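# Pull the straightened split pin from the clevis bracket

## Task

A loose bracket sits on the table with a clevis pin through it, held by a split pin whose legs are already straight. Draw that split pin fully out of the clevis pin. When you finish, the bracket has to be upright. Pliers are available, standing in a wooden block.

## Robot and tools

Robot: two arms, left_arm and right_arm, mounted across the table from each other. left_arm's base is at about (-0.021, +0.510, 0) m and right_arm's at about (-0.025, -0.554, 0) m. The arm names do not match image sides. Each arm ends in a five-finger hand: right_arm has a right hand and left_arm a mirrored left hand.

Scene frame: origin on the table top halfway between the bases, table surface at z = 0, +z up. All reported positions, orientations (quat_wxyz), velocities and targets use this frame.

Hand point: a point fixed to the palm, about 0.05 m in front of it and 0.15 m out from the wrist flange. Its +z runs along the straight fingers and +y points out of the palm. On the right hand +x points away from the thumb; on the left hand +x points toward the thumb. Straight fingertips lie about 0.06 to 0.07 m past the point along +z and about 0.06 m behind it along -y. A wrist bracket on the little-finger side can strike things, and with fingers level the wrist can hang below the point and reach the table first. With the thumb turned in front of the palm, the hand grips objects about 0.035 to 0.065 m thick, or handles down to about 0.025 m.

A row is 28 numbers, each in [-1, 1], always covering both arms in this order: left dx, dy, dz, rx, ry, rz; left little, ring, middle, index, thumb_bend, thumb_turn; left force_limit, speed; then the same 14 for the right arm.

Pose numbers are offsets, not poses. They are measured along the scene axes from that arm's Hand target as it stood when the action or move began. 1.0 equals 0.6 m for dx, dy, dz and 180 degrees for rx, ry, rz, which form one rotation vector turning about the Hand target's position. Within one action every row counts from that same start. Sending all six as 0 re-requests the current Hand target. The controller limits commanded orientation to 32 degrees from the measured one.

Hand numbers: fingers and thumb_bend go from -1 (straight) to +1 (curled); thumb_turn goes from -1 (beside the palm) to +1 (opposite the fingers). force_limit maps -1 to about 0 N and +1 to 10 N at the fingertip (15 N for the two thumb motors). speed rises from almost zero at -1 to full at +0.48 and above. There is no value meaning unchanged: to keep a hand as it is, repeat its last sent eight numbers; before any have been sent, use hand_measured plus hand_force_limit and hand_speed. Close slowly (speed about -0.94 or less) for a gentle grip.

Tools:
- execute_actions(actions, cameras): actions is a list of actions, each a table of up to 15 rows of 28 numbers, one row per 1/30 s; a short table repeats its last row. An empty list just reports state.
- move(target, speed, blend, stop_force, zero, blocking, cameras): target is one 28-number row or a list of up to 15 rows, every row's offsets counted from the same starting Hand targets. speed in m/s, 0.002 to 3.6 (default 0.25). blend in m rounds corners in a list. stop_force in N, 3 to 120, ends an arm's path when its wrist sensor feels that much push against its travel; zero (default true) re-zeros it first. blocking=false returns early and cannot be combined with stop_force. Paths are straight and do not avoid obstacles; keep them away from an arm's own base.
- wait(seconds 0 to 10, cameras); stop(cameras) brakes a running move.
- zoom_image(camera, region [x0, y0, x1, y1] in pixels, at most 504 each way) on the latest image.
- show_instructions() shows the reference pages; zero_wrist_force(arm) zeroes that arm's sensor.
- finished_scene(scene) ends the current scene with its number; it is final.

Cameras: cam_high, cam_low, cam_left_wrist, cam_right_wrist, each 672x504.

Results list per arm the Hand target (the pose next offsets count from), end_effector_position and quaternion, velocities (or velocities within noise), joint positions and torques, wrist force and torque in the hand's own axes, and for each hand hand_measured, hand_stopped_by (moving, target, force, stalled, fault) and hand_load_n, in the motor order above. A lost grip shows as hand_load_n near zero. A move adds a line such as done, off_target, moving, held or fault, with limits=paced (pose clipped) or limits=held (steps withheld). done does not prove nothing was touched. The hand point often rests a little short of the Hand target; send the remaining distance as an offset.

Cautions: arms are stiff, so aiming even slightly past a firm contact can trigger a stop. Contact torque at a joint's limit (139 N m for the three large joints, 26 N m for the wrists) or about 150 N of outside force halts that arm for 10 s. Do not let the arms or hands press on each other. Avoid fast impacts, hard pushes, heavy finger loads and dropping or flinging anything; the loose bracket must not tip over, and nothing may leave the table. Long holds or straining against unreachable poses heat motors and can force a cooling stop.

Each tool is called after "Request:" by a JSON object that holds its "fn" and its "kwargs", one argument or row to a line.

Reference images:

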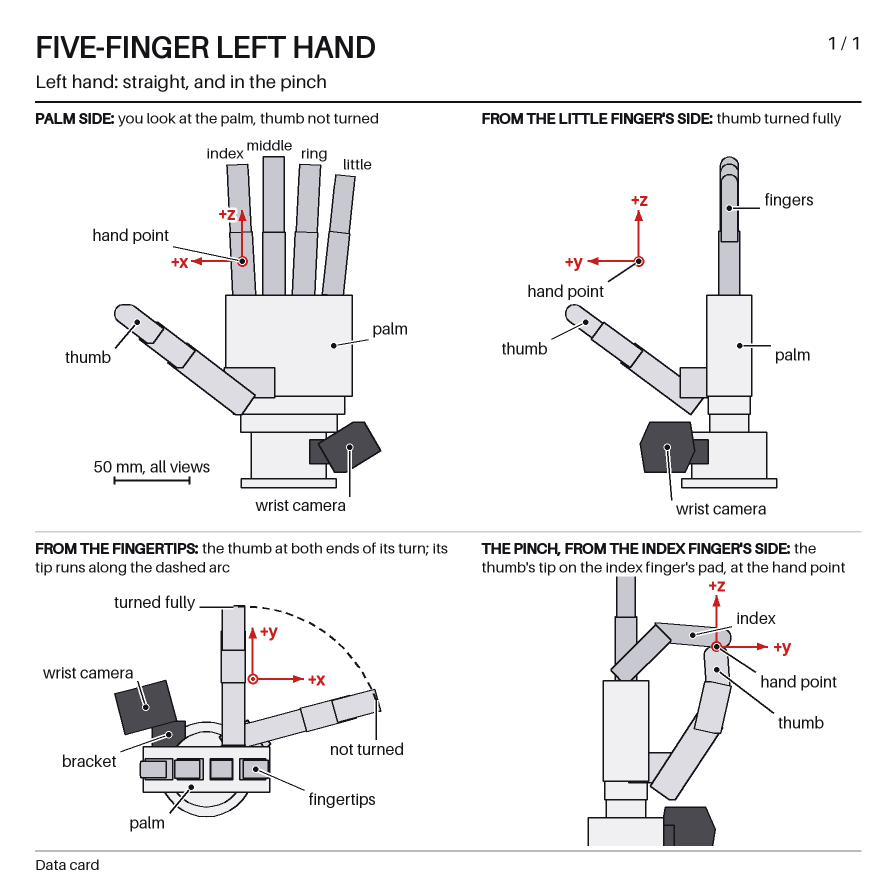

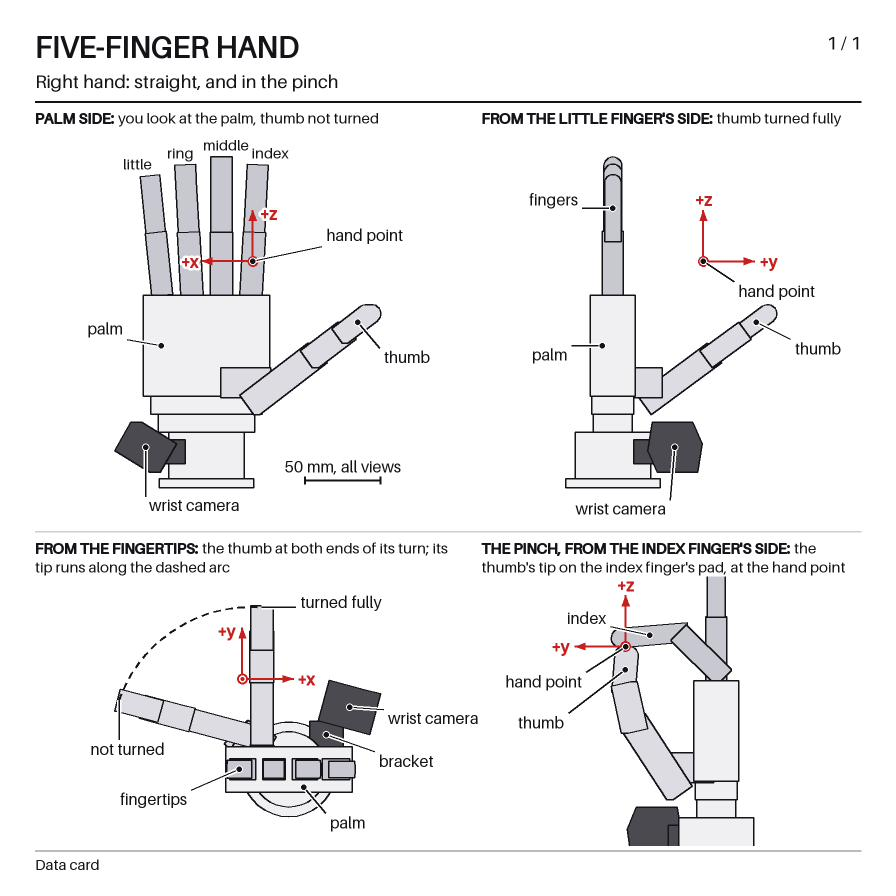

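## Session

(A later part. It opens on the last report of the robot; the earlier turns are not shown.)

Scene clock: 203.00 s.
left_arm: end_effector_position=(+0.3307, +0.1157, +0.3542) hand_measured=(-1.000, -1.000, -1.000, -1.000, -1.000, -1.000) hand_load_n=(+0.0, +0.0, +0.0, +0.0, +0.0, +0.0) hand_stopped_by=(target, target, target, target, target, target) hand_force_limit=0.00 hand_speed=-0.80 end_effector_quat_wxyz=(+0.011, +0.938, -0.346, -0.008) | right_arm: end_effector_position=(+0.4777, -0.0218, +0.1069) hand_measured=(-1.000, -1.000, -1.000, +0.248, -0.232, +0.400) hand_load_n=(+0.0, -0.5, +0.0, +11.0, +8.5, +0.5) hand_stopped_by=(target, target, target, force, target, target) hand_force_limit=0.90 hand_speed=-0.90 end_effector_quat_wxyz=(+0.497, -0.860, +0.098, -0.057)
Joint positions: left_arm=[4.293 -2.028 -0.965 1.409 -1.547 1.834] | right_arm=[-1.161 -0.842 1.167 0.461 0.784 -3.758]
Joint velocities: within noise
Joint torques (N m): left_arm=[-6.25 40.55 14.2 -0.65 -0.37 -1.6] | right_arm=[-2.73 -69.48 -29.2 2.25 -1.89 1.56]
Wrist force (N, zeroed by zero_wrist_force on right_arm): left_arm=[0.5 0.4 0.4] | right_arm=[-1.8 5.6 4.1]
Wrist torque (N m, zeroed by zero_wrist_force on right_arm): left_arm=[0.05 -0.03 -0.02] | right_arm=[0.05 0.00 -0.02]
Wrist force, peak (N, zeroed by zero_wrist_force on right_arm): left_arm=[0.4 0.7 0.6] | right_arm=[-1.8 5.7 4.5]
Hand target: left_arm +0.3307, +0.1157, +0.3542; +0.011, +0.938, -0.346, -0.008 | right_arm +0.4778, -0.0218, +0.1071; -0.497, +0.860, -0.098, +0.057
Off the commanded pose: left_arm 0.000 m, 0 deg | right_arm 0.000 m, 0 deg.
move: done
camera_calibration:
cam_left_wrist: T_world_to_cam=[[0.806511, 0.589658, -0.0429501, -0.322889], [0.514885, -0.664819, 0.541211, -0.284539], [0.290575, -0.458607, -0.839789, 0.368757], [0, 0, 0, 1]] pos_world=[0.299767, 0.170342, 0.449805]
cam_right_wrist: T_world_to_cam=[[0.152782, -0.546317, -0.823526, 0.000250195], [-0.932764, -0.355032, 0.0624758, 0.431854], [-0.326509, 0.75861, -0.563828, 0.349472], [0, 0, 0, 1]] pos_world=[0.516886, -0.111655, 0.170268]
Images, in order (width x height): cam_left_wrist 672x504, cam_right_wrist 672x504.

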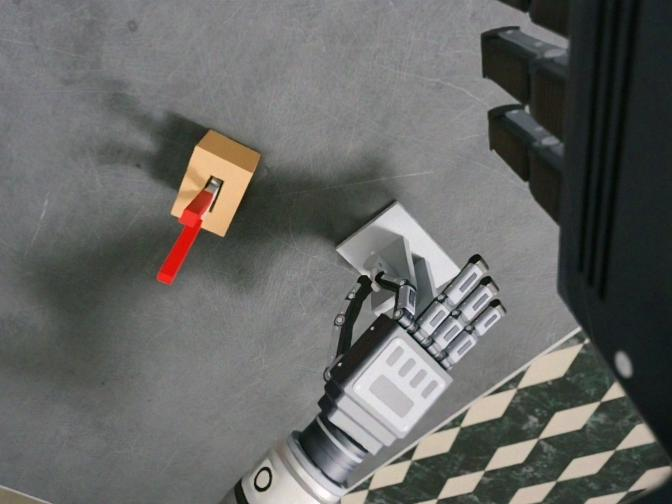

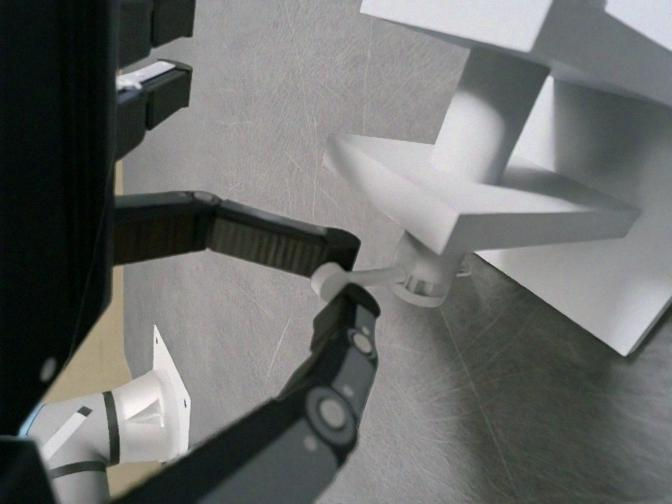

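Request:
{"fn": "move", "kwargs": {
  "target": [0,0,0,0,0,0,-1,-1,-1,-1,-1,-1,0,-0.8,0.0,0.0,0.008,0,0,0,-1,-1,-1,0.93,-0.23,0.4,0.95,-0.9],
  "cameras": ["cam_left_wrist","cam_right_wrist"],
  "speed": 0.01
}}

Request:
{"fn": "zoom_image", "kwargs": {
  "camera": "cam_left_wrist",
  "region": [340, 230, 410, 300]
}}

Request:
{"fn": "zoom_image", "kwargs": {
  "camera": "cam_right_wrist",
  "region": [280, 180, 480, 360]
}}

Scene clock: 205.33 s.
left_arm: end_effector_position=(+0.3307, +0.1157, +0.3542) hand_measured=(-1.000, -1.000, -1.000, -1.000, -1.000, -1.000) hand_load_n=(-0.5, +0.0, +0.0, +0.0, +0.0, +0.0) hand_stopped_by=(target, target, target, target, target, target) hand_force_limit=0.00 hand_speed=-0.80 end_effector_quat_wxyz=(+0.011, +0.938, -0.346, -0.008) | right_arm: end_effector_position=(+0.4778, -0.0218, +0.1117) hand_measured=(-1.000, -1.000, -1.000, +0.248, -0.232, +0.400) hand_load_n=(+0.0, +0.0, +0.0, +13.5, +9.5, +0.0) hand_stopped_by=(target, target, target, force, target, target) hand_force_limit=0.95 hand_speed=-0.90 end_effector_quat_wxyz=(+0.497, -0.860, +0.098, -0.057)
Joint positions: left_arm=[4.293 -2.028 -0.965 1.409 -1.547 1.834] | right_arm=[-1.161 -0.846 1.161 0.471 0.784 -3.758]
Joint velocities: within noise
Joint torques (N m): left_arm=[-6.06 41.3 13.68 -0.6 -0.42 -1.53] | right_arm=[-9.15 -68.49 -29.14 2.15 -2.29 -1.21]
Wrist force (N, zeroed by zero_wrist_force on right_arm): left_arm=[0.3 0.5 0.4] | right_arm=[-1.6 5.9 4.2]
Wrist torque (N m, zeroed by zero_wrist_force on right_arm): left_arm=[0.07 0.00 -0.04] | right_arm=[0.06 -0.04 0.00]
Wrist force, peak (N, zeroed by zero_wrist_force on right_arm): left_arm=[0.2 0.5 0.7] | right_arm=[-1.5 6.5 4.0]
Hand target: left_arm +0.3307, +0.1157, +0.3542; +0.011, +0.938, -0.346, -0.008 | right_arm +0.4778, -0.0218, +0.1119; -0.497, +0.860, -0.098, +0.057
Off the commanded pose: left_arm 0.000 m, 0 deg | right_arm 0.000 m, 0 deg.
move: done
camera_calibration:
cam_left_wrist: T_world_to_cam=[[0.806511, 0.589658, -0.0429501, -0.322889], [0.514885, -0.664819, 0.541211, -0.284539], [0.290575, -0.458607, -0.839789, 0.368757], [0, 0, 0, 1]] pos_world=[0.299767, 0.170342, 0.449805]
cam_right_wrist: T_world_to_cam=[[0.152782, -0.546317, -0.823526, 0.00420312], [-0.932764, -0.355032, 0.0624758, 0.431554], [-0.326509, 0.75861, -0.563828, 0.352179], [0, 0, 0, 1]] pos_world=[0.516886, -0.111655, 0.175068]
Images, in order (width x height): cam_left_wrist 672x504, cam_right_wrist 672x504.

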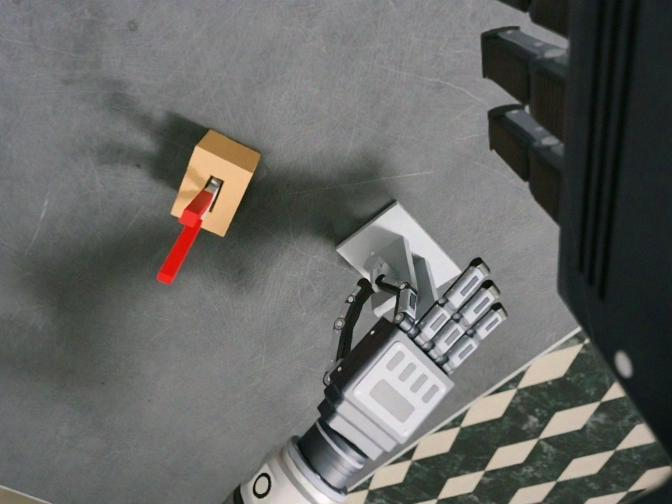

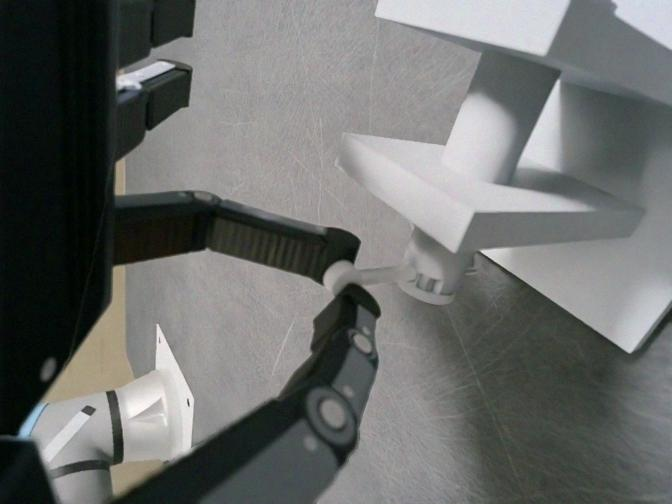

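Scaled by 7.200 from the camera's 672x504 image, which has a finer 960x720 frame.

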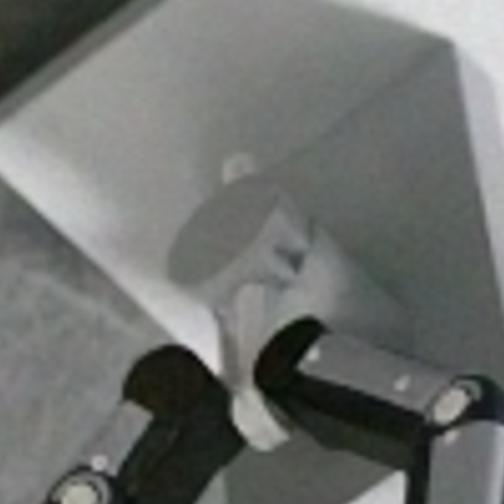

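Scaled by 2.520 from the camera's 672x504 image, which has a finer 960x720 frame.

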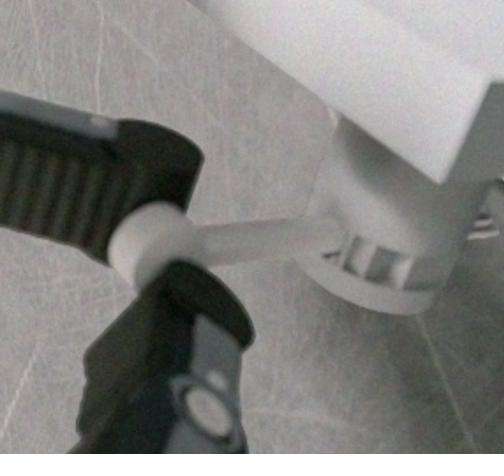

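Request:
{"fn": "move", "kwargs": {
  "target": [
    [0,0,0,0,0,0,-1,-1,-1,-1,-1,-1,0,-0.8,0.0,-0.006,0,0,0,0,-1,-1,-1,0.0,-0.23,0.4,0.5,-0.3],
    [0,0,0,0,0,0,-1,-1,-1,-1,-1,-1,0,-0.8,0.0,-0.006,-0.0185,0,0,0,-1,-1,-1,0.0,-0.23,0.4,0.5,-0.3],
    [0,0,0,0,0,0,-1,-1,-1,-1,-1,-1,0,-0.8,0,0.001,-0.0185,0,0,0,-1,-1,-1,0.9,-0.23,0.4,1,-0.85]
  ],
  "cameras": [],
  "speed": 0.05
}}

Request:
{"fn": "move", "kwargs": {
  "target": [0,0,0,0,0,0,-1,-1,-1,-1,-1,-1,0,-0.8,0.0,0.0,0.016,0,0,0,-1,-1,-1,0.95,-0.23,0.4,1,-0.9],
  "cameras": ["cam_left_wrist","cam_right_wrist"],
  "speed": 0.01
}}

Request:
{"fn": "zoom_image", "kwargs": {
  "camera": "cam_left_wrist",
  "region": [340, 230, 410, 300]
}}

Request:
{"fn": "zoom_image", "kwargs": {
  "camera": "cam_right_wrist",
  "region": [280, 180, 480, 360]
}}

Scene clock: 211.03 s.
left_arm: end_effector_position=(+0.3307, +0.1157, +0.3542) hand_measured=(-1.000, -1.000, -1.000, -1.000, -1.000, -1.000) hand_load_n=(-0.5, +0.0, +0.0, +0.0, +0.0, +0.0) hand_stopped_by=(target, target, target, target, target, target) hand_force_limit=0.00 hand_speed=-0.80 end_effector_quat_wxyz=(+0.011, +0.938, -0.346, -0.008) | right_arm: end_effector_position=(+0.4778, -0.0212, +0.1008) hand_measured=(-1.000, -1.000, -1.000, +0.246, -0.232, +0.400) hand_load_n=(+0.0, +0.0, +0.0, +9.5, +4.0, -0.5) hand_stopped_by=(target, target, target, force, target, target) hand_force_limit=1.00 hand_speed=-0.85 end_effector_quat_wxyz=(+0.497, -0.860, +0.098, -0.057)
Joint positions: left_arm=[4.293 -2.028 -0.965 1.409 -1.547 1.834] | right_arm=[-1.16 -0.836 1.173 0.449 0.785 -3.757]
Joint velocities: within noise
Joint torques (N m): left_arm=[-5.63 41.04 13.99 -0.82 -0.19 -1.53] | right_arm=[11.22 -37.22 -25.39 0.03 0.7 1.76]
Wrist force (N, zeroed by zero_wrist_force on right_arm): left_arm=[0.4 0.3 0.3] | right_arm=[0.1 0.3 0.5]
Wrist torque (N m, zeroed by zero_wrist_force on right_arm): left_arm=[0.04 -0.01 -0.03] | right_arm=[0.00 -0.01 0.00]
Wrist force, peak (N, zeroed by zero_wrist_force on right_arm): left_arm=[0.5 0.7 0.5] | right_arm=[-1.6 6.4 4.1]
Hand target: left_arm +0.3307, +0.1157, +0.3542; +0.011, +0.938, -0.346, -0.008 | right_arm +0.4778, -0.0212, +0.1008; -0.497, +0.860, -0.098, +0.057
Off the commanded pose: left_arm 0.000 m, 0 deg | right_arm 0.000 m, 0 deg.
move: done
No camera images: "cameras" was empty.

Scene clock: 212.27 s.
left_arm: end_effector_position=(+0.3307, +0.1157, +0.3542) hand_measured=(-1.000, -1.000, -1.000, -1.000, -1.000, -1.000) hand_load_n=(+0.0, +0.0, +0.0, +0.0, +0.0, +0.0) hand_stopped_by=(target, target, target, target, target, target) hand_force_limit=0.00 hand_speed=-0.80 end_effector_quat_wxyz=(+0.011, +0.938, -0.346, -0.008) | right_arm: end_effector_position=(+0.4777, -0.0212, +0.1102) hand_measured=(-1.000, -1.000, -1.000, +0.254, -0.232, +0.400) hand_load_n=(+0.0, +0.0, +0.0, +13.0, +9.5, +0.0) hand_stopped_by=(target, target, target, force, target, target) hand_force_limit=1.00 hand_speed=-0.90 end_effector_quat_wxyz=(+0.497, -0.860, +0.098, -0.057)
Joint positions: left_arm=[4.293 -2.028 -0.965 1.409 -1.547 1.834] | right_arm=[-1.16 -0.844 1.161 0.468 0.785 -3.757]
Joint velocities: within noise
Joint torques (N m): left_arm=[-5.39 41.42 13.97 -0.71 -0.32 -1.53] | right_arm=[3.42 -69.24 -29.26 2.18 -1.94 1.33]
Wrist force (N, zeroed by zero_wrist_force on right_arm): left_arm=[0.2 0.5 0.4] | right_arm=[-1.1 6.4 4.5]
Wrist torque (N m, zeroed by zero_wrist_force on right_arm): left_arm=[0.06 0.01 -0.04] | right_arm=[0.07 0.01 -0.03]
Wrist force, peak (N, zeroed by zero_wrist_force on right_arm): left_arm=[0.4 0.7 0.5] | right_arm=[-1.1 6.7 4.3]
Hand target: left_arm +0.3307, +0.1157, +0.3542; +0.011, +0.938, -0.346, -0.008 | right_arm +0.4778, -0.0212, +0.1104; -0.497, +0.860, -0.098, +0.057
Off the commanded pose: left_arm 0.000 m, 0 deg | right_arm 0.000 m, 0 deg.
move: done
camera_calibration:
cam_left_wrist: T_world_to_cam=[[0.806511, 0.589658, -0.0429501, -0.322889], [0.514885, -0.664819, 0.541211, -0.284539], [0.290575, -0.458607, -0.839789, 0.368757], [0, 0, 0, 1]] pos_world=[0.299767, 0.170342, 0.449805]
cam_right_wrist: T_world_to_cam=[[0.152782, -0.546317, -0.823526, 0.00329562], [-0.932764, -0.355032, 0.0624758, 0.431861], [-0.326509, 0.75861, -0.563828, 0.350878], [0, 0, 0, 1]] pos_world=[0.516886, -0.111055, 0.173568]
Images, in order (width x height): cam_left_wrist 672x504, cam_right_wrist 672x504.

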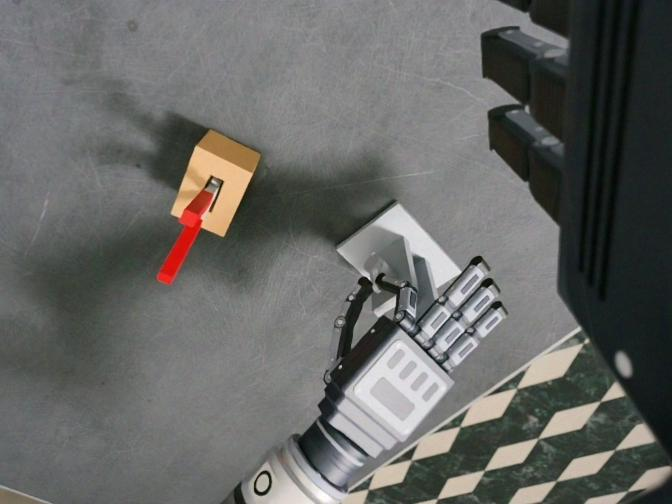

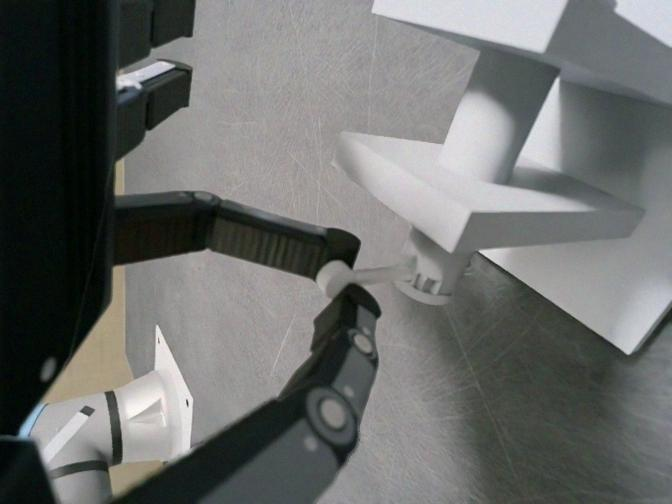

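Scaled by 7.200 from the camera's 672x504 image, which has a finer 960x720 frame.

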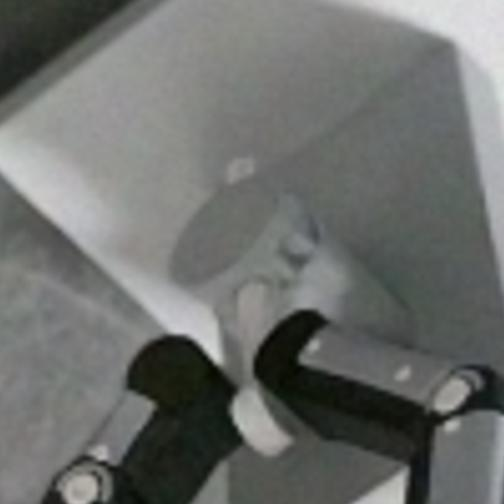

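Scaled by 2.520 from the camera's 672x504 image, which has a finer 960x720 frame.

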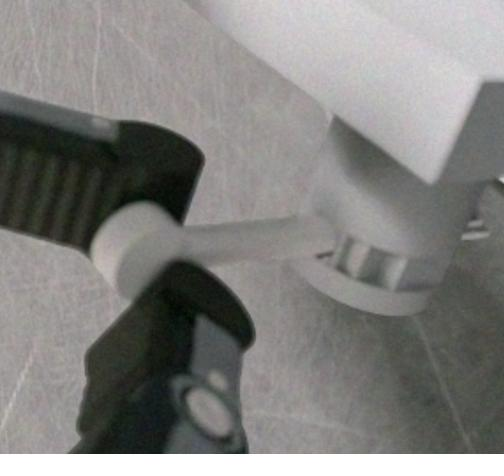

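Request:
{"fn": "move", "kwargs": {
  "target": [
    [0,0,0,0,0,0,-1,-1,-1,-1,-1,-1,0,-0.8,0.0,-0.006,0,0,0,0,-1,-1,-1,0.0,-0.23,0.4,0.5,-0.3],
    [0,0,0,0,0,0,-1,-1,-1,-1,-1,-1,0,-0.8,0.0,-0.006,-0.0165,0,0,0,-1,-1,-1,0.0,-0.23,0.4,0.5,-0.3],
    [0,0,0,0,0,0,-1,-1,-1,-1,-1,-1,0,-0.8,0,0.001,-0.0165,0,0,0,-1,-1,-1,0.9,-0.23,0.4,1,-0.85]
  ],
  "cameras": [],
  "speed": 0.05
}}

Request:
{"fn": "move", "kwargs": {
  "target": [0,0,0,0,0,0,-1,-1,-1,-1,-1,-1,0,-0.8,0.0,0.0,0.018,0,0,0,-1,-1,-1,0.95,-0.23,0.4,1,-0.9],
  "cameras": [],
  "speed": 0.01
}}

Request:
{"fn": "move", "kwargs": {
  "target": [
    [0,0,0,0,0,0,-1,-1,-1,-1,-1,-1,0,-0.8,0.0,-0.006,0,0,0,0,-1,-1,-1,0.0,-0.23,0.4,0.5,-0.3],
    [0,0,0,0,0,0,-1,-1,-1,-1,-1,-1,0,-0.8,0.0,-0.006,-0.0165,0,0,0,-1,-1,-1,0.0,-0.23,0.4,0.5,-0.3],
    [0,0,0,0,0,0,-1,-1,-1,-1,-1,-1,0,-0.8,0,0.001,-0.0165,0,0,0,-1,-1,-1,0.9,-0.23,0.4,1,-0.85]
  ],
  "cameras": ["cam_left_wrist","cam_right_wrist"],
  "speed": 0.05
}}

Request:
{"fn": "zoom_image", "kwargs": {
  "camera": "cam_left_wrist",
  "region": [340, 230, 410, 300]
}}

Request:
{"fn": "zoom_image", "kwargs": {
  "camera": "cam_right_wrist",
  "region": [280, 180, 480, 360]
}}

Scene clock: 218.07 s.
left_arm: end_effector_position=(+0.3307, +0.1157, +0.3542) hand_measured=(-1.000, -1.000, -1.000, -1.000, -1.000, -1.000) hand_load_n=(+0.0, +0.0, +0.0, +0.0, +0.0, +0.0) hand_stopped_by=(target, target, target, target, target, target) hand_force_limit=0.00 hand_speed=-0.80 end_effector_quat_wxyz=(+0.011, +0.938, -0.346, -0.008) | right_arm: end_effector_position=(+0.4778, -0.0206, +0.1005) hand_measured=(-1.000, -1.000, -1.000, +0.260, -0.232, +0.400) hand_load_n=(+0.0, +0.0, +0.0, +12.5, +6.5, -0.5) hand_stopped_by=(target, target, target, force, target, target) hand_force_limit=1.00 hand_speed=-0.85 end_effector_quat_wxyz=(+0.497, -0.860, +0.098, -0.057)
Joint positions: left_arm=[4.293 -2.028 -0.965 1.409 -1.547 1.834] | right_arm=[-1.159 -0.835 1.172 0.448 0.785 -3.756]
Joint velocities: within noise
Joint torques (N m): left_arm=[-4.99 41.43 14.14 -0.85 -0.18 -1.49] | right_arm=[11.34 -37.62 -25.56 -0.12 0.62 1.78]
Wrist force (N, zeroed by zero_wrist_force on right_arm): left_arm=[0.4 0.3 0.4] | right_arm=[0.1 0.3 0.7]
Wrist torque (N m, zeroed by zero_wrist_force on right_arm): left_arm=[0.04 -0.01 -0.02] | right_arm=[-0.04 -0.02 0.00]
Wrist force, peak (N, zeroed by zero_wrist_force on right_arm): left_arm=[0.3 0.8 0.6] | right_arm=[-0.9 6.9 4.7]
Hand target: left_arm +0.3307, +0.1157, +0.3542; +0.011, +0.938, -0.346, -0.008 | right_arm +0.4778, -0.0206, +0.1005; -0.497, +0.860, -0.098, +0.057
Off the commanded pose: left_arm 0.000 m, 0 deg | right_arm 0.000 m, 0 deg.
move: done
No camera images: "cameras" was empty.

Scene clock: 219.43 s.
left_arm: end_effector_position=(+0.3307, +0.1157, +0.3542) hand_measured=(-1.000, -1.000, -1.000, -1.000, -1.000, -1.000) hand_load_n=(+0.0, +0.0, +0.0, +0.0, +0.0, +0.0) hand_stopped_by=(target, target, target, target, target, target) hand_force_limit=0.00 hand_speed=-0.80 end_effector_quat_wxyz=(+0.011, +0.938, -0.346, -0.008) | right_arm: end_effector_position=(+0.4777, -0.0206, +0.1111) hand_measured=(-1.000, -1.000, -1.000, +0.260, -0.232, +0.400) hand_load_n=(+0.0, +0.0, +0.0, +13.0, +10.0, +0.0) hand_stopped_by=(target, target, target, force, target, target) hand_force_limit=1.00 hand_speed=-0.90 end_effector_quat_wxyz=(+0.497, -0.860, +0.098, -0.057)
Joint positions: left_arm=[4.293 -2.028 -0.965 1.409 -1.547 1.834] | right_arm=[-1.159 -0.844 1.159 0.47 0.785 -3.756]
Joint velocities: within noise
Joint torques (N m): left_arm=[-4.8 40.85 14.43 -0.79 -0.14 -1.56] | right_arm=[5.76 -69.52 -29.6 2.68 -0.4 1.4]
Wrist force (N, zeroed by zero_wrist_force on right_arm): left_arm=[0.3 0.5 0.3] | right_arm=[-0.6 6.7 4.8]
Wrist torque (N m, zeroed by zero_wrist_force on right_arm): left_arm=[0.06 0.00 -0.03] | right_arm=[0.08 -0.01 -0.01]
Wrist force, peak (N, zeroed by zero_wrist_force on right_arm): left_arm=[0.4 0.5 0.7] | right_arm=[-0.7 6.9 4.8]
Hand target: left_arm +0.3307, +0.1157, +0.3542; +0.011, +0.938, -0.346, -0.008 | right_arm +0.4778, -0.0206, +0.1113; -0.497, +0.860, -0.098, +0.057
Off the commanded pose: left_arm 0.000 m, 0 deg | right_arm 0.000 m, 0 deg.
move: done
No camera images: "cameras" was empty.

Scene clock: 221.17 s.
left_arm: end_effector_position=(+0.3307, +0.1157, +0.3542) hand_measured=(-1.000, -1.000, -1.000, -1.000, -1.000, -1.000) hand_load_n=(+0.0, +0.5, +0.0, +0.0, +0.0, +0.0) hand_stopped_by=(target, target, target, target, target, target) hand_force_limit=0.00 hand_speed=-0.80 end_effector_quat_wxyz=(+0.011, +0.938, -0.346, -0.008) | right_arm: end_effector_position=(+0.4778, -0.0200, +0.1014) hand_measured=(-1.000, -1.000, -1.000, +0.260, -0.232, +0.400) hand_load_n=(+0.0, +0.0, +0.0, +12.0, +6.0, -0.5) hand_stopped_by=(target, target, target, force, target, target) hand_force_limit=1.00 hand_speed=-0.85 end_effector_quat_wxyz=(+0.497, -0.860, +0.098, -0.057)
Joint positions: left_arm=[4.293 -2.028 -0.965 1.409 -1.547 1.834] | right_arm=[-1.158 -0.836 1.169 0.45 0.786 -3.755]
Joint velocities: within noise
Joint torques (N m): left_arm=[-4.66 41.01 13.65 -0.77 -0.09 -1.38] | right_arm=[11.1 -38.39 -26.01 -0.08 0.54 1.72]
Wrist force (N, zeroed by zero_wrist_force on right_arm): left_arm=[0.2 0.5 0.3] | right_arm=[0.2 0.4 0.7]
Wrist torque (N m, zeroed by zero_wrist_force on right_arm): left_arm=[0.08 0.01 -0.04] | right_arm=[-0.04 -0.03 0.00]
Wrist force, peak (N, zeroed by zero_wrist_force on right_arm): left_arm=[0.5 0.7 0.6] | right_arm=[-0.8 6.8 4.9]
Hand target: left_arm +0.3307, +0.1157, +0.3542; +0.011, +0.938, -0.346, -0.008 | right_arm +0.4778, -0.0200, +0.1014; -0.497, +0.860, -0.098, +0.057
Off the commanded pose: left_arm 0.000 m, 0 deg | right_arm 0.000 m, 0 deg.
move: done
camera_calibration:
cam_left_wrist: T_world_to_cam=[[0.806511, 0.589658, -0.0429501, -0.322889], [0.514885, -0.664819, 0.541211, -0.284539], [0.290575, -0.458607, -0.839789, 0.368757], [0, 0, 0, 1]] pos_world=[0.299767, 0.170342, 0.449805]
cam_right_wrist: T_world_to_cam=[[0.15291, -0.546269, -0.823534, -0.00335575], [-0.932743, -0.355108, 0.0623638, 0.432836], [-0.326511, 0.758609, -0.563828, 0.345006], [0, 0, 0, 1]] pos_world=[0.516886, -0.109855, 0.164768]
Images, in order (width x height): cam_left_wrist 672x504, cam_right_wrist 672x504.

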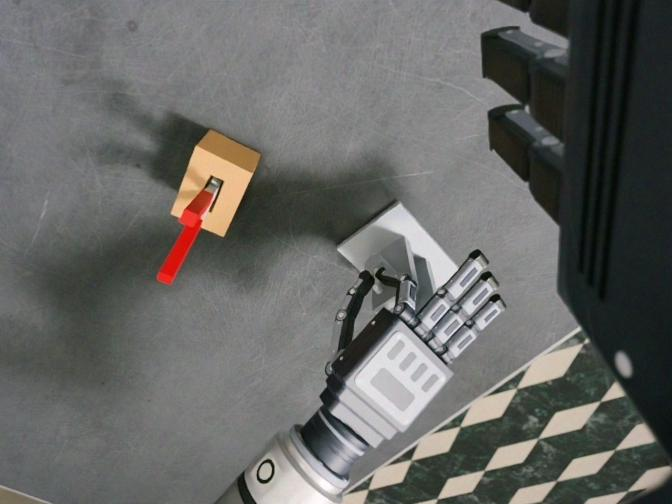

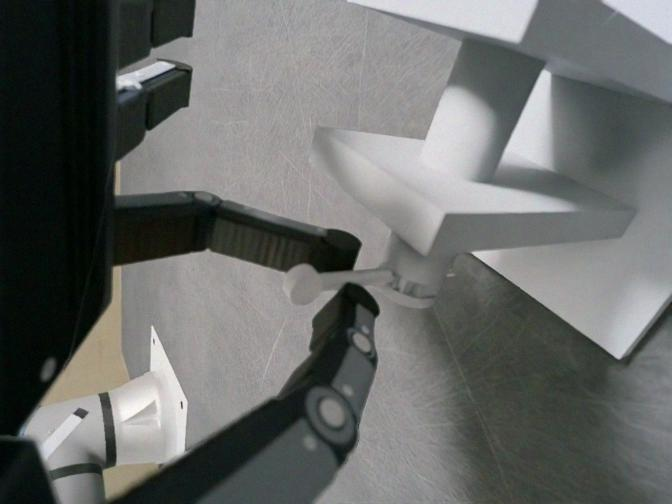

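Scaled by 7.200 from the camera's 672x504 image, which has a finer 960x720 frame.

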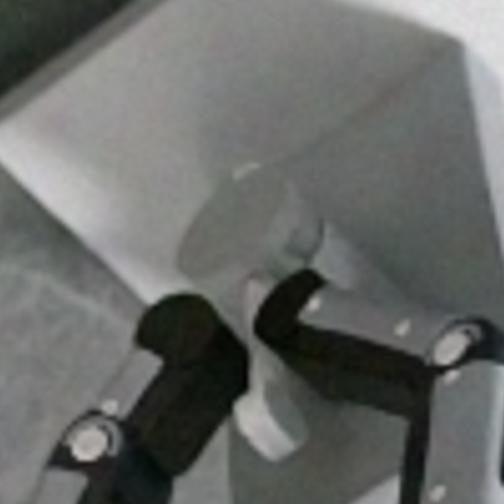

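Scaled by 2.520 from the camera's 672x504 image, which has a finer 960x720 frame.

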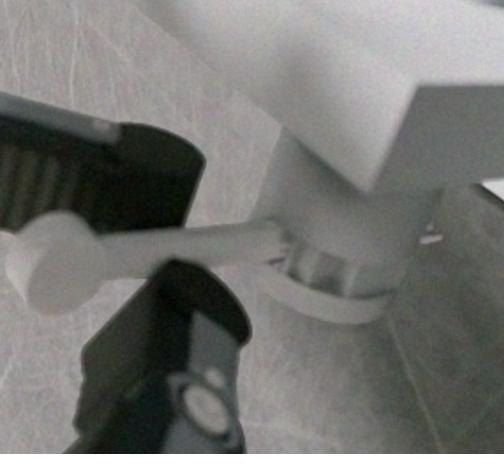

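Request:
{"fn": "move", "kwargs": {
  "target": [0,0,0,0,0,0,-1,-1,-1,-1,-1,-1,0,-0.8,0.0,0.0,0.024,0,0,0,-1,-1,-1,0.95,-0.23,0.4,1,-0.9],
  "cameras": [],
  "speed": 0.01
}}

Request:
{"fn": "move", "kwargs": {
  "target": [
    [0,0,0,0,0,0,-1,-1,-1,-1,-1,-1,0,-0.8,0.0,-0.006,0,0,0,0,-1,-1,-1,0.0,-0.23,0.4,0.5,-0.3],
    [0,0,0,0,0,0,-1,-1,-1,-1,-1,-1,0,-0.8,0.0,-0.006,-0.024,0,0,0,-1,-1,-1,0.0,-0.23,0.4,0.5,-0.3],
    [0,0,0,0,0,0,-1,-1,-1,-1,-1,-1,0,-0.8,0,0,-0.024,0,0,0,-1,-1,-1,0.9,-0.23,0.4,1,-0.85]
  ],
  "cameras": ["cam_left_wrist","cam_right_wrist"],
  "speed": 0.05
}}

Request:
{"fn": "zoom_image", "kwargs": {
  "camera": "cam_right_wrist",
  "region": [280, 180, 480, 360]
}}

Scene clock: 225.73 s.
left_arm: end_effector_position=(+0.3307, +0.1157, +0.3542) hand_measured=(-1.000, -1.000, -1.000, -1.000, -1.000, -1.000) hand_load_n=(+0.0, +0.0, +0.0, -0.5, +0.0, +0.0) hand_stopped_by=(target, target, target, target, target, target) hand_force_limit=0.00 hand_speed=-0.80 end_effector_quat_wxyz=(+0.011, +0.938, -0.346, -0.008) | right_arm: end_effector_position=(+0.4778, -0.0200, +0.1156) hand_measured=(-1.000, -1.000, -1.000, +0.260, -0.232, +0.400) hand_load_n=(+0.0, +0.0, +0.0, +14.0, +10.5, +0.0) hand_stopped_by=(target, target, target, force, target, target) hand_force_limit=1.00 hand_speed=-0.90 end_effector_quat_wxyz=(+0.497, -0.860, +0.098, -0.057)
Joint positions: left_arm=[4.293 -2.028 -0.965 1.409 -1.547 1.834] | right_arm=[-1.158 -0.847 1.151 0.479 0.786 -3.755]
Joint velocities: within noise
Joint torques (N m): left_arm=[-4.41 41.02 13.5 -0.83 -0.02 -1.41] | right_arm=[-8.27 -69.7 -29.25 2.7 -1.14 1.39]
Wrist force (N, zeroed by zero_wrist_force on right_arm): left_arm=[0.5 0.4 0.4] | right_arm=[-0.2 7.0 4.7]
Wrist torque (N m, zeroed by zero_wrist_force on right_arm): left_arm=[0.05 -0.02 -0.03] | right_arm=[0.10 -0.02 -0.01]
Wrist force, peak (N, zeroed by zero_wrist_force on right_arm): left_arm=[0.3 0.6 0.8] | right_arm=[-0.3 7.1 4.9]
Hand target: left_arm +0.3307, +0.1157, +0.3542; +0.011, +0.938, -0.346, -0.008 | right_arm +0.4778, -0.0200, +0.1158; -0.497, +0.860, -0.098, +0.057
Off the commanded pose: left_arm 0.000 m, 0 deg | right_arm 0.000 m, 0 deg.
move: done
No camera images: "cameras" was empty.

Scene clock: 227.50 s.
left_arm: end_effector_position=(+0.3307, +0.1157, +0.3542) hand_measured=(-1.000, -1.000, -1.000, -1.000, -1.000, -1.000) hand_load_n=(+0.0, +0.0, +0.0, +0.0, +0.0, +0.0) hand_stopped_by=(target, target, target, target, target, target) hand_force_limit=0.00 hand_speed=-0.80 end_effector_quat_wxyz=(+0.011, +0.938, -0.346, -0.008) | right_arm: end_effector_position=(+0.4778, -0.0200, +0.1014) hand_measured=(-1.000, -1.000, -1.000, +0.260, -0.232, +0.400) hand_load_n=(+0.0, -0.5, +0.0, +12.5, +5.5, +0.0) hand_stopped_by=(target, target, target, force, target, target) hand_force_limit=1.00 hand_speed=-0.85 end_effector_quat_wxyz=(+0.497, -0.860, +0.098, -0.057)
Joint positions: left_arm=[4.293 -2.028 -0.965 1.409 -1.547 1.834] | right_arm=[-1.158 -0.836 1.169 0.45 0.786 -3.755]
Joint velocities: within noise
Joint torques (N m): left_arm=[-4.13 40.8 13.69 -0.9 -0.06 -1.54] | right_arm=[10.45 -38.52 -25.79 -0.07 0.49 1.74]
Wrist force (N, zeroed by zero_wrist_force on right_arm): left_arm=[0.3 0.6 0.4] | right_arm=[-0.3 0.5 1.8]
Wrist torque (N m, zeroed by zero_wrist_force on right_arm): left_arm=[0.08 0.00 -0.04] | right_arm=[0.00 0.02 -0.01]
Wrist force, peak (N, zeroed by zero_wrist_force on right_arm): left_arm=[0.5 0.6 0.5] | right_arm=[-0.3 6.9 4.6]
Hand target: left_arm +0.3307, +0.1157, +0.3542; +0.011, +0.938, -0.346, -0.008 | right_arm +0.4778, -0.0200, +0.1014; -0.497, +0.860, -0.098, +0.057
Off the commanded pose: left_arm 0.000 m, 0 deg | right_arm 0.000 m, 0 deg.
move: done
camera_calibration:
cam_left_wrist: T_world_to_cam=[[0.806511, 0.589658, -0.0429501, -0.322889], [0.514885, -0.664819, 0.541211, -0.284539], [0.290575, -0.458607, -0.839789, 0.368757], [0, 0, 0, 1]] pos_world=[0.299767, 0.170342, 0.449805]
cam_right_wrist: T_world_to_cam=[[0.152834, -0.546298, -0.823529, -0.00332014], [-0.932756, -0.355063, 0.0624304, 0.432836], [-0.32651, 0.75861, -0.563828, 0.345006], [0, 0, 0, 1]] pos_world=[0.516886, -0.109855, 0.164768]
Images, in order (width x height): cam_left_wrist 672x504, cam_right_wrist 672x504.

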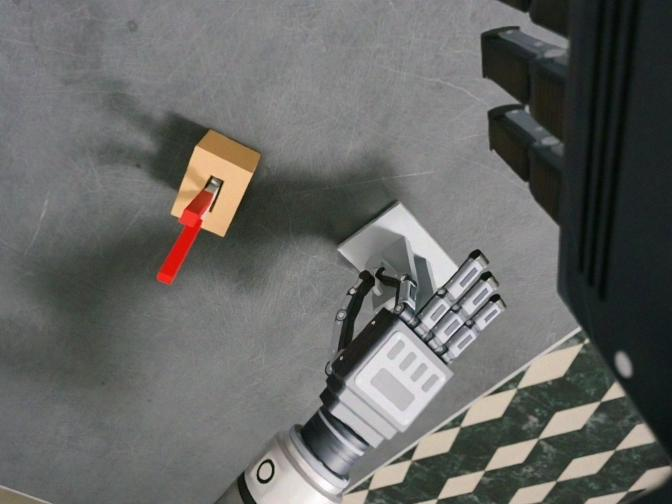

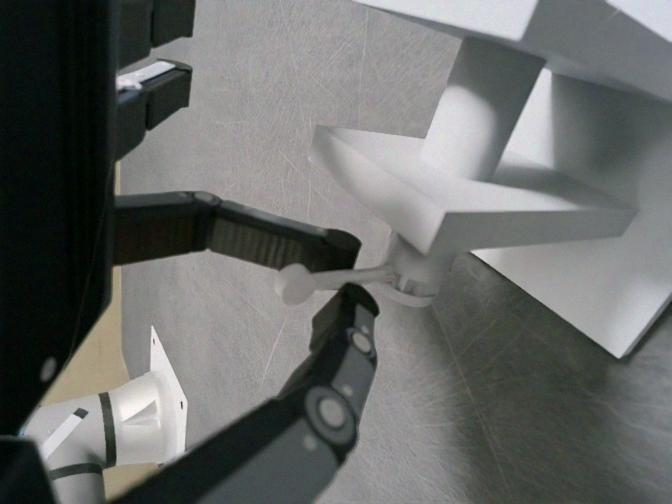

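Scaled by 2.520 from the camera's 672x504 image, which has a finer 960x720 frame.

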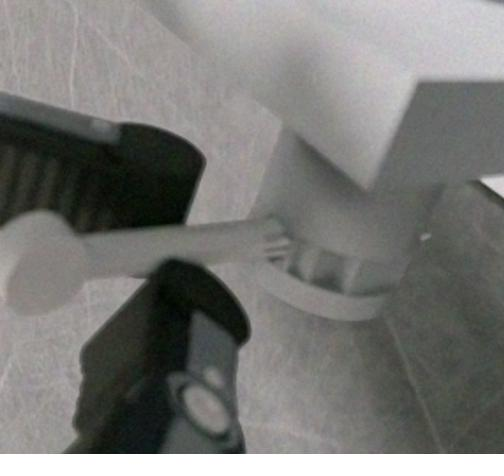

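Request:
{"fn": "move", "kwargs": {
  "target": [0,0,0,0,0,0,-1,-1,-1,-1,-1,-1,0,-0.8,0.0,0.0,0.028,0,0,0,-1,-1,-1,0.95,-0.23,0.4,1,-0.9],
  "cameras": ["cam_left_wrist","cam_right_wrist"],
  "speed": 0.01
}}

Request:
{"fn": "zoom_image", "kwargs": {
  "camera": "cam_left_wrist",
  "region": [340, 230, 410, 300]
}}

Request:
{"fn": "zoom_image", "kwargs": {
  "camera": "cam_right_wrist",
  "region": [280, 180, 480, 360]
}}

Scene clock: 231.17 s.
left_arm: end_effector_position=(+0.3307, +0.1157, +0.3542) hand_measured=(-1.000, -1.000, -1.000, -1.000, -1.000, -1.000) hand_load_n=(+0.0, +0.0, +0.0, +0.0, +0.0, +0.0) hand_stopped_by=(target, target, target, target, target, target) hand_force_limit=0.00 hand_speed=-0.80 end_effector_quat_wxyz=(+0.011, +0.938, -0.346, -0.008) | right_arm: end_effector_position=(+0.4777, -0.0200, +0.1180) hand_measured=(-1.000, -1.000, -1.000, +0.260, -0.232, +0.400) hand_load_n=(+0.0, +0.0, +0.0, +14.5, +10.0, +0.5) hand_stopped_by=(target, target, target, force, target, target) hand_force_limit=1.00 hand_speed=-0.90 end_effector_quat_wxyz=(+0.497, -0.860, +0.098, -0.057)
Joint positions: left_arm=[4.293 -2.028 -0.965 1.409 -1.547 1.834] | right_arm=[-1.158 -0.849 1.148 0.484 0.786 -3.755]
Joint velocities: within noise
Joint torques (N m): left_arm=[-3.76 40.94 13.71 -0.87 -0.01 -1.34] | right_arm=[-8.81 -69.44 -30.05 2.61 -1.81 1.4]
Wrist force (N, zeroed by zero_wrist_force on right_arm): left_arm=[0.4 0.5 0.4] | right_arm=[-1.0 6.4 4.2]
Wrist torque (N m, zeroed by zero_wrist_force on right_arm): left_arm=[0.05 -0.01 -0.03] | right_arm=[0.07 -0.04 0.00]
Wrist force, peak (N, zeroed by zero_wrist_force on right_arm): left_arm=[0.6 0.6 0.6] | right_arm=[-0.8 6.7 4.6]
Hand target: left_arm +0.3307, +0.1157, +0.3542; +0.011, +0.938, -0.346, -0.008 | right_arm +0.4778, -0.0200, +0.1182; -0.497, +0.860, -0.098, +0.057
Off the commanded pose: left_arm 0.000 m, 0 deg | right_arm 0.000 m, 0 deg.
move: done
camera_calibration:
cam_left_wrist: T_world_to_cam=[[0.806511, 0.589658, -0.0429501, -0.322889], [0.514885, -0.664819, 0.541211, -0.284539], [0.290575, -0.458607, -0.839789, 0.368757], [0, 0, 0, 1]] pos_world=[0.299767, 0.170342, 0.449805]
cam_right_wrist: T_world_to_cam=[[0.152782, -0.546317, -0.823526, 0.0103747], [-0.932764, -0.355032, 0.0624758, 0.4318], [-0.326509, 0.75861, -0.563828, 0.354365], [0, 0, 0, 1]] pos_world=[0.516886, -0.109855, 0.181368]
Images, in order (width x height): cam_left_wrist 672x504, cam_right_wrist 672x504.

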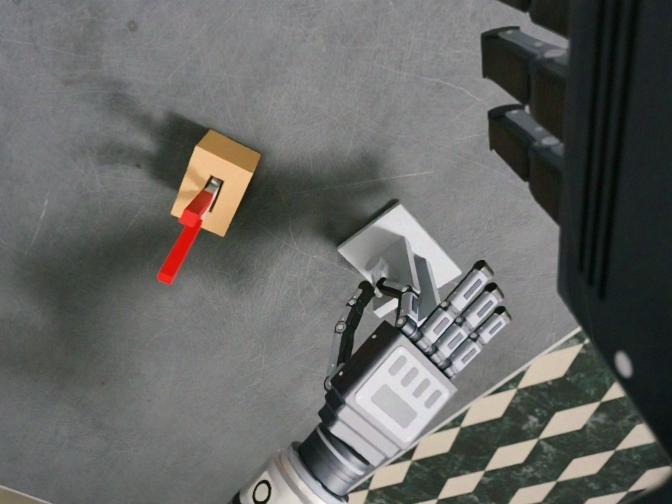

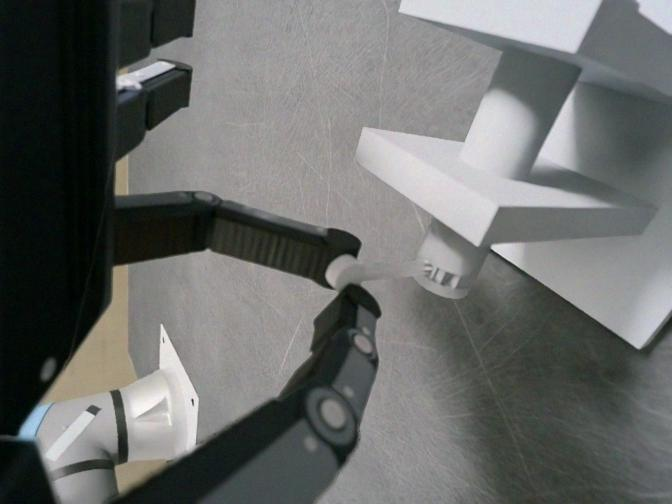

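Scaled by 7.200 from the camera's 672x504 image, which has a finer 960x720 frame.

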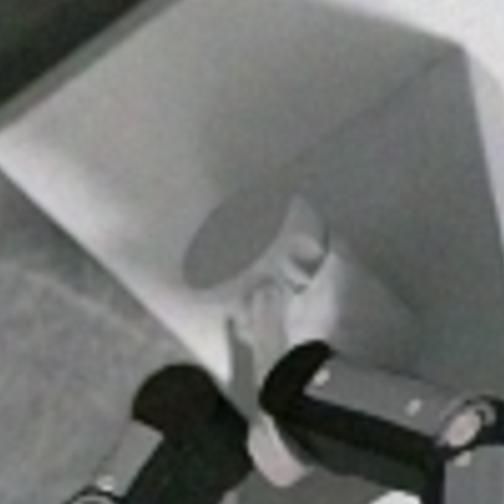

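Scaled by 2.520 from the camera's 672x504 image, which has a finer 960x720 frame.

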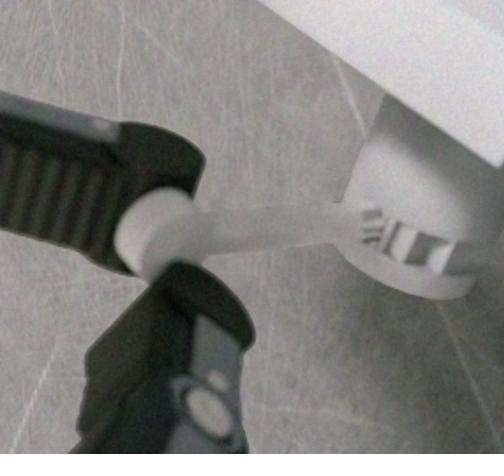

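Request:
{"fn": "move", "kwargs": {
  "target": [
    [0,0,0,0,0,0,-1,-1,-1,-1,-1,-1,0,-0.8,0.0,-0.006,0,0,0,0,-1,-1,-1,0.0,-0.23,0.4,0.5,-0.3],
    [0,0,0,0,0,0,-1,-1,-1,-1,-1,-1,0,-0.8,0.0,-0.006,-0.028,0,0,0,-1,-1,-1,0.0,-0.23,0.4,0.5,-0.3],
    [0,0,0,0,0,0,-1,-1,-1,-1,-1,-1,0,-0.8,0,0,-0.028,0,0,0,-1,-1,-1,0.9,-0.23,0.4,1,-0.85]
  ],
  "cameras": [],
  "speed": 0.05
}}

Request:
{"fn": "move", "kwargs": {
  "target": [0,0,0,0,0,0,-1,-1,-1,-1,-1,-1,0,-0.8,0.0,0.0,0.026,0,0,0,-1,-1,-1,0.95,-0.23,0.4,1,-0.9],
  "cameras": [],
  "speed": 0.01
}}

Request:
{"fn": "move", "kwargs": {
  "target": [
    [0,0,0,0,0,0,-1,-1,-1,-1,-1,-1,0,-0.8,0.0,-0.006,0,0,0,0,-1,-1,-1,0.0,-0.23,0.4,0.5,-0.3],
    [0,0,0,0,0,0,-1,-1,-1,-1,-1,-1,0,-0.8,0.0,-0.006,-0.026,0,0,0,-1,-1,-1,0.0,-0.23,0.4,0.5,-0.3],
    [0,0,0,0,0,0,-1,-1,-1,-1,-1,-1,0,-0.8,0,0,-0.026,0,0,0,-1,-1,-1,0.9,-0.23,0.4,1,-0.85]
  ],
  "cameras": ["cam_left_wrist","cam_right_wrist"],
  "speed": 0.05
}}

Request:
{"fn": "zoom_image", "kwargs": {
  "camera": "cam_right_wrist",
  "region": [260, 180, 460, 360]
}}

Scene clock: 237.03 s.
left_arm: end_effector_position=(+0.3307, +0.1157, +0.3542) hand_measured=(-1.000, -1.000, -1.000, -1.000, -1.000, -1.000) hand_load_n=(+0.0, +0.0, +0.0, +0.0, +0.0, +0.0) hand_stopped_by=(target, target, target, target, target, target) hand_force_limit=0.00 hand_speed=-0.80 end_effector_quat_wxyz=(+0.011, +0.938, -0.346, -0.008) | right_arm: end_effector_position=(+0.4777, -0.0200, +0.1014) hand_measured=(-1.000, -1.000, -1.000, +0.260, -0.232, +0.400) hand_load_n=(+0.0, +0.0, -0.5, +11.0, +5.5, +0.0) hand_stopped_by=(target, target, target, force, target, target) hand_force_limit=1.00 hand_speed=-0.85 end_effector_quat_wxyz=(+0.497, -0.860, +0.098, -0.057)
Joint positions: left_arm=[4.293 -2.028 -0.965 1.409 -1.547 1.834] | right_arm=[-1.158 -0.836 1.169 0.45 0.786 -3.755]
Joint velocities: within noise
Joint torques (N m): left_arm=[-3.29 40.39 14.21 -1.02 0.07 -1.46] | right_arm=[10.43 -39.57 -25.38 -0.28 0.55 1.71]
Wrist force (N, zeroed by zero_wrist_force on right_arm): left_arm=[0.5 0.5 0.3] | right_arm=[-0.5 0.9 2.5]
Wrist torque (N m, zeroed by zero_wrist_force on right_arm): left_arm=[0.08 -0.03 -0.03] | right_arm=[-0.02 0.01 -0.01]
Wrist force, peak (N, zeroed by zero_wrist_force on right_arm): left_arm=[0.3 0.7 0.5] | right_arm=[-1.1 6.7 4.4]
Hand target: left_arm +0.3307, +0.1157, +0.3542; +0.011, +0.938, -0.346, -0.008 | right_arm +0.4778, -0.0200, +0.1014; -0.497, +0.860, -0.098, +0.057
Off the commanded pose: left_arm 0.000 m, 0 deg | right_arm 0.000 m, 0 deg.
move: done
No camera images: "cameras" was empty.

Scene clock: 238.87 s.
left_arm: end_effector_position=(+0.3307, +0.1157, +0.3542) hand_measured=(-1.000, -1.000, -1.000, -1.000, -1.000, -1.000) hand_load_n=(+0.0, +0.0, +0.0, +0.0, +0.0, +0.0) hand_stopped_by=(target, target, target, target, target, target) hand_force_limit=0.00 hand_speed=-0.80 end_effector_quat_wxyz=(+0.011, +0.938, -0.346, -0.008) | right_arm: end_effector_position=(+0.4777, -0.0200, +0.1168) hand_measured=(-1.000, -1.000, -1.000, +0.260, -0.232, +0.400) hand_load_n=(+0.0, +0.0, +0.0, +13.5, +10.0, +0.5) hand_stopped_by=(target, target, target, force, target, target) hand_force_limit=1.00 hand_speed=-0.90 end_effector_quat_wxyz=(+0.497, -0.860, +0.098, -0.057)
Joint positions: left_arm=[4.293 -2.028 -0.965 1.409 -1.547 1.834] | right_arm=[-1.158 -0.848 1.15 0.482 0.786 -3.755]
Joint velocities: within noise
Joint torques (N m): left_arm=[-2.81 40.15 14.16 -0.94 0.21 -1.43] | right_arm=[-4.75 -69.18 -30.15 2.21 -0.21 1.39]
Wrist force (N, zeroed by zero_wrist_force on right_arm): left_arm=[0.4 0.4 0.5] | right_arm=[-1.0 6.5 4.4]
Wrist torque (N m, zeroed by zero_wrist_force on right_arm): left_arm=[0.05 -0.01 -0.03] | right_arm=[0.03 -0.02 -0.01]
Wrist force, peak (N, zeroed by zero_wrist_force on right_arm): left_arm=[0.5 0.6 0.6] | right_arm=[-1.0 6.6 4.4]
Hand target: left_arm +0.3307, +0.1157, +0.3542; +0.011, +0.938, -0.346, -0.008 | right_arm +0.4778, -0.0200, +0.1170; -0.497, +0.860, -0.098, +0.057
Off the commanded pose: left_arm 0.000 m, 0 deg | right_arm 0.000 m, 0 deg.
move: done
No camera images: "cameras" was empty.

Scene clock: 240.67 s.
left_arm: end_effector_position=(+0.3307, +0.1157, +0.3542) hand_measured=(-1.000, -1.000, -1.000, -1.000, -1.000, -1.000) hand_load_n=(+0.0, +0.0, +0.0, +0.0, +0.0, +0.0) hand_stopped_by=(target, target, target, target, target, target) hand_force_limit=0.00 hand_speed=-0.80 end_effector_quat_wxyz=(+0.011, +0.938, -0.346, -0.008) | right_arm: end_effector_position=(+0.4777, -0.0200, +0.1014) hand_measured=(-1.000, -1.000, -1.000, +0.260, -0.232, +0.400) hand_load_n=(+0.0, +0.0, +0.0, +6.0, +4.5, +2.5) hand_stopped_by=(target, target, target, force, target, target) hand_force_limit=1.00 hand_speed=-0.85 end_effector_quat_wxyz=(+0.497, -0.860, +0.098, -0.057)
Joint positions: left_arm=[4.293 -2.028 -0.965 1.409 -1.547 1.834] | right_arm=[-1.158 -0.836 1.169 0.45 0.786 -3.755]
Joint velocities: within noise
Joint torques (N m): left_arm=[-3.12 40.68 13.72 -0.96 0.08 -1.33] | right_arm=[7.96 -39.76 -25.99 -0.35 0.51 1.45]
Wrist force (N, zeroed by zero_wrist_force on right_arm): left_arm=[0.4 0.4 0.4] | right_arm=[-1.4 -0.1 1.2]
Wrist torque (N m, zeroed by zero_wrist_force on right_arm): left_arm=[0.05 -0.01 -0.02] | right_arm=[-0.02 0.03 -0.02]
Wrist force, peak (N, zeroed by zero_wrist_force on right_arm): left_arm=[0.7 0.6 0.5] | right_arm=[-1.4 6.4 4.6]
Hand target: left_arm +0.3307, +0.1157, +0.3542; +0.011, +0.938, -0.346, -0.008 | right_arm +0.4778, -0.0200, +0.1014; -0.497, +0.860, -0.098, +0.057
Off the commanded pose: left_arm 0.000 m, 0 deg | right_arm 0.000 m, 0 deg.
move: done
camera_calibration:
cam_left_wrist: T_world_to_cam=[[0.806511, 0.589658, -0.0429501, -0.322889], [0.514885, -0.664819, 0.541211, -0.284539], [0.290575, -0.458607, -0.839789, 0.368757], [0, 0, 0, 1]] pos_world=[0.299767, 0.170342, 0.449805]
cam_right_wrist: T_world_to_cam=[[0.152834, -0.546298, -0.823529, -0.00332014], [-0.932756, -0.355063, 0.0624304, 0.432836], [-0.32651, 0.75861, -0.563828, 0.345006], [0, 0, 0, 1]] pos_world=[0.516886, -0.109855, 0.164768]
Images, in order (width x height): cam_left_wrist 672x504, cam_right_wrist 672x504.

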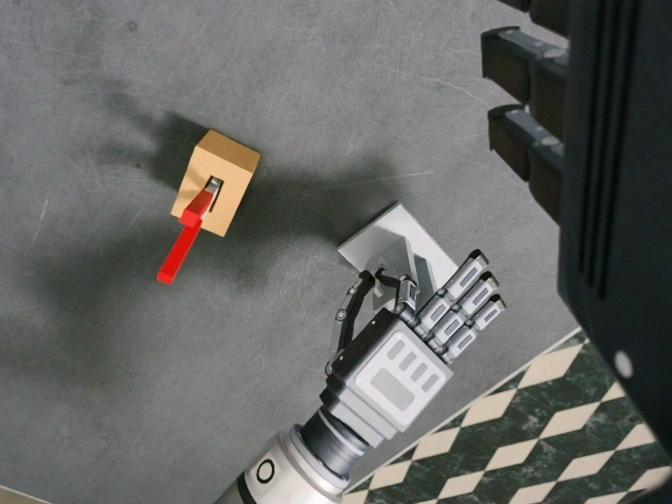

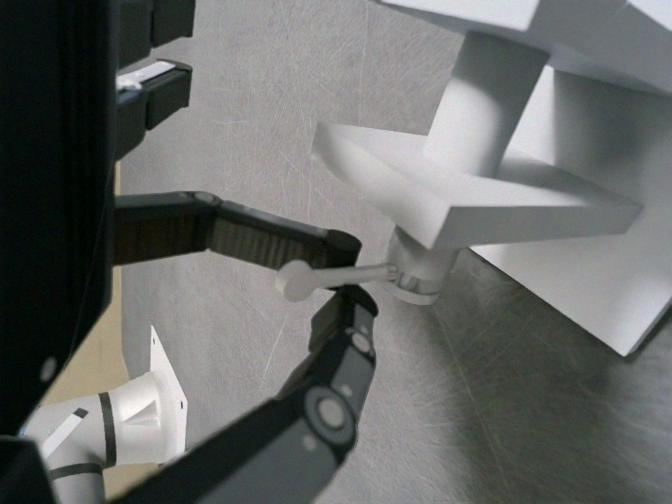

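Scaled by 2.520 from the camera's 672x504 image, which has a finer 960x720 frame.

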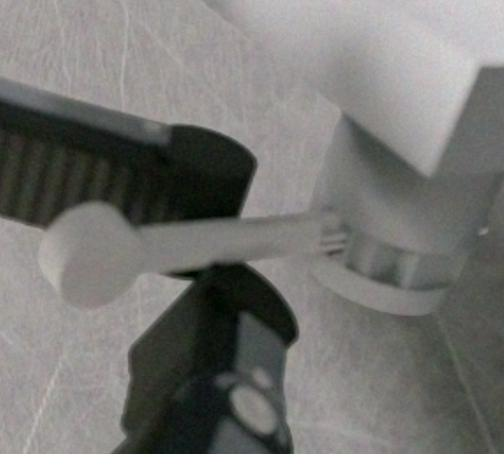

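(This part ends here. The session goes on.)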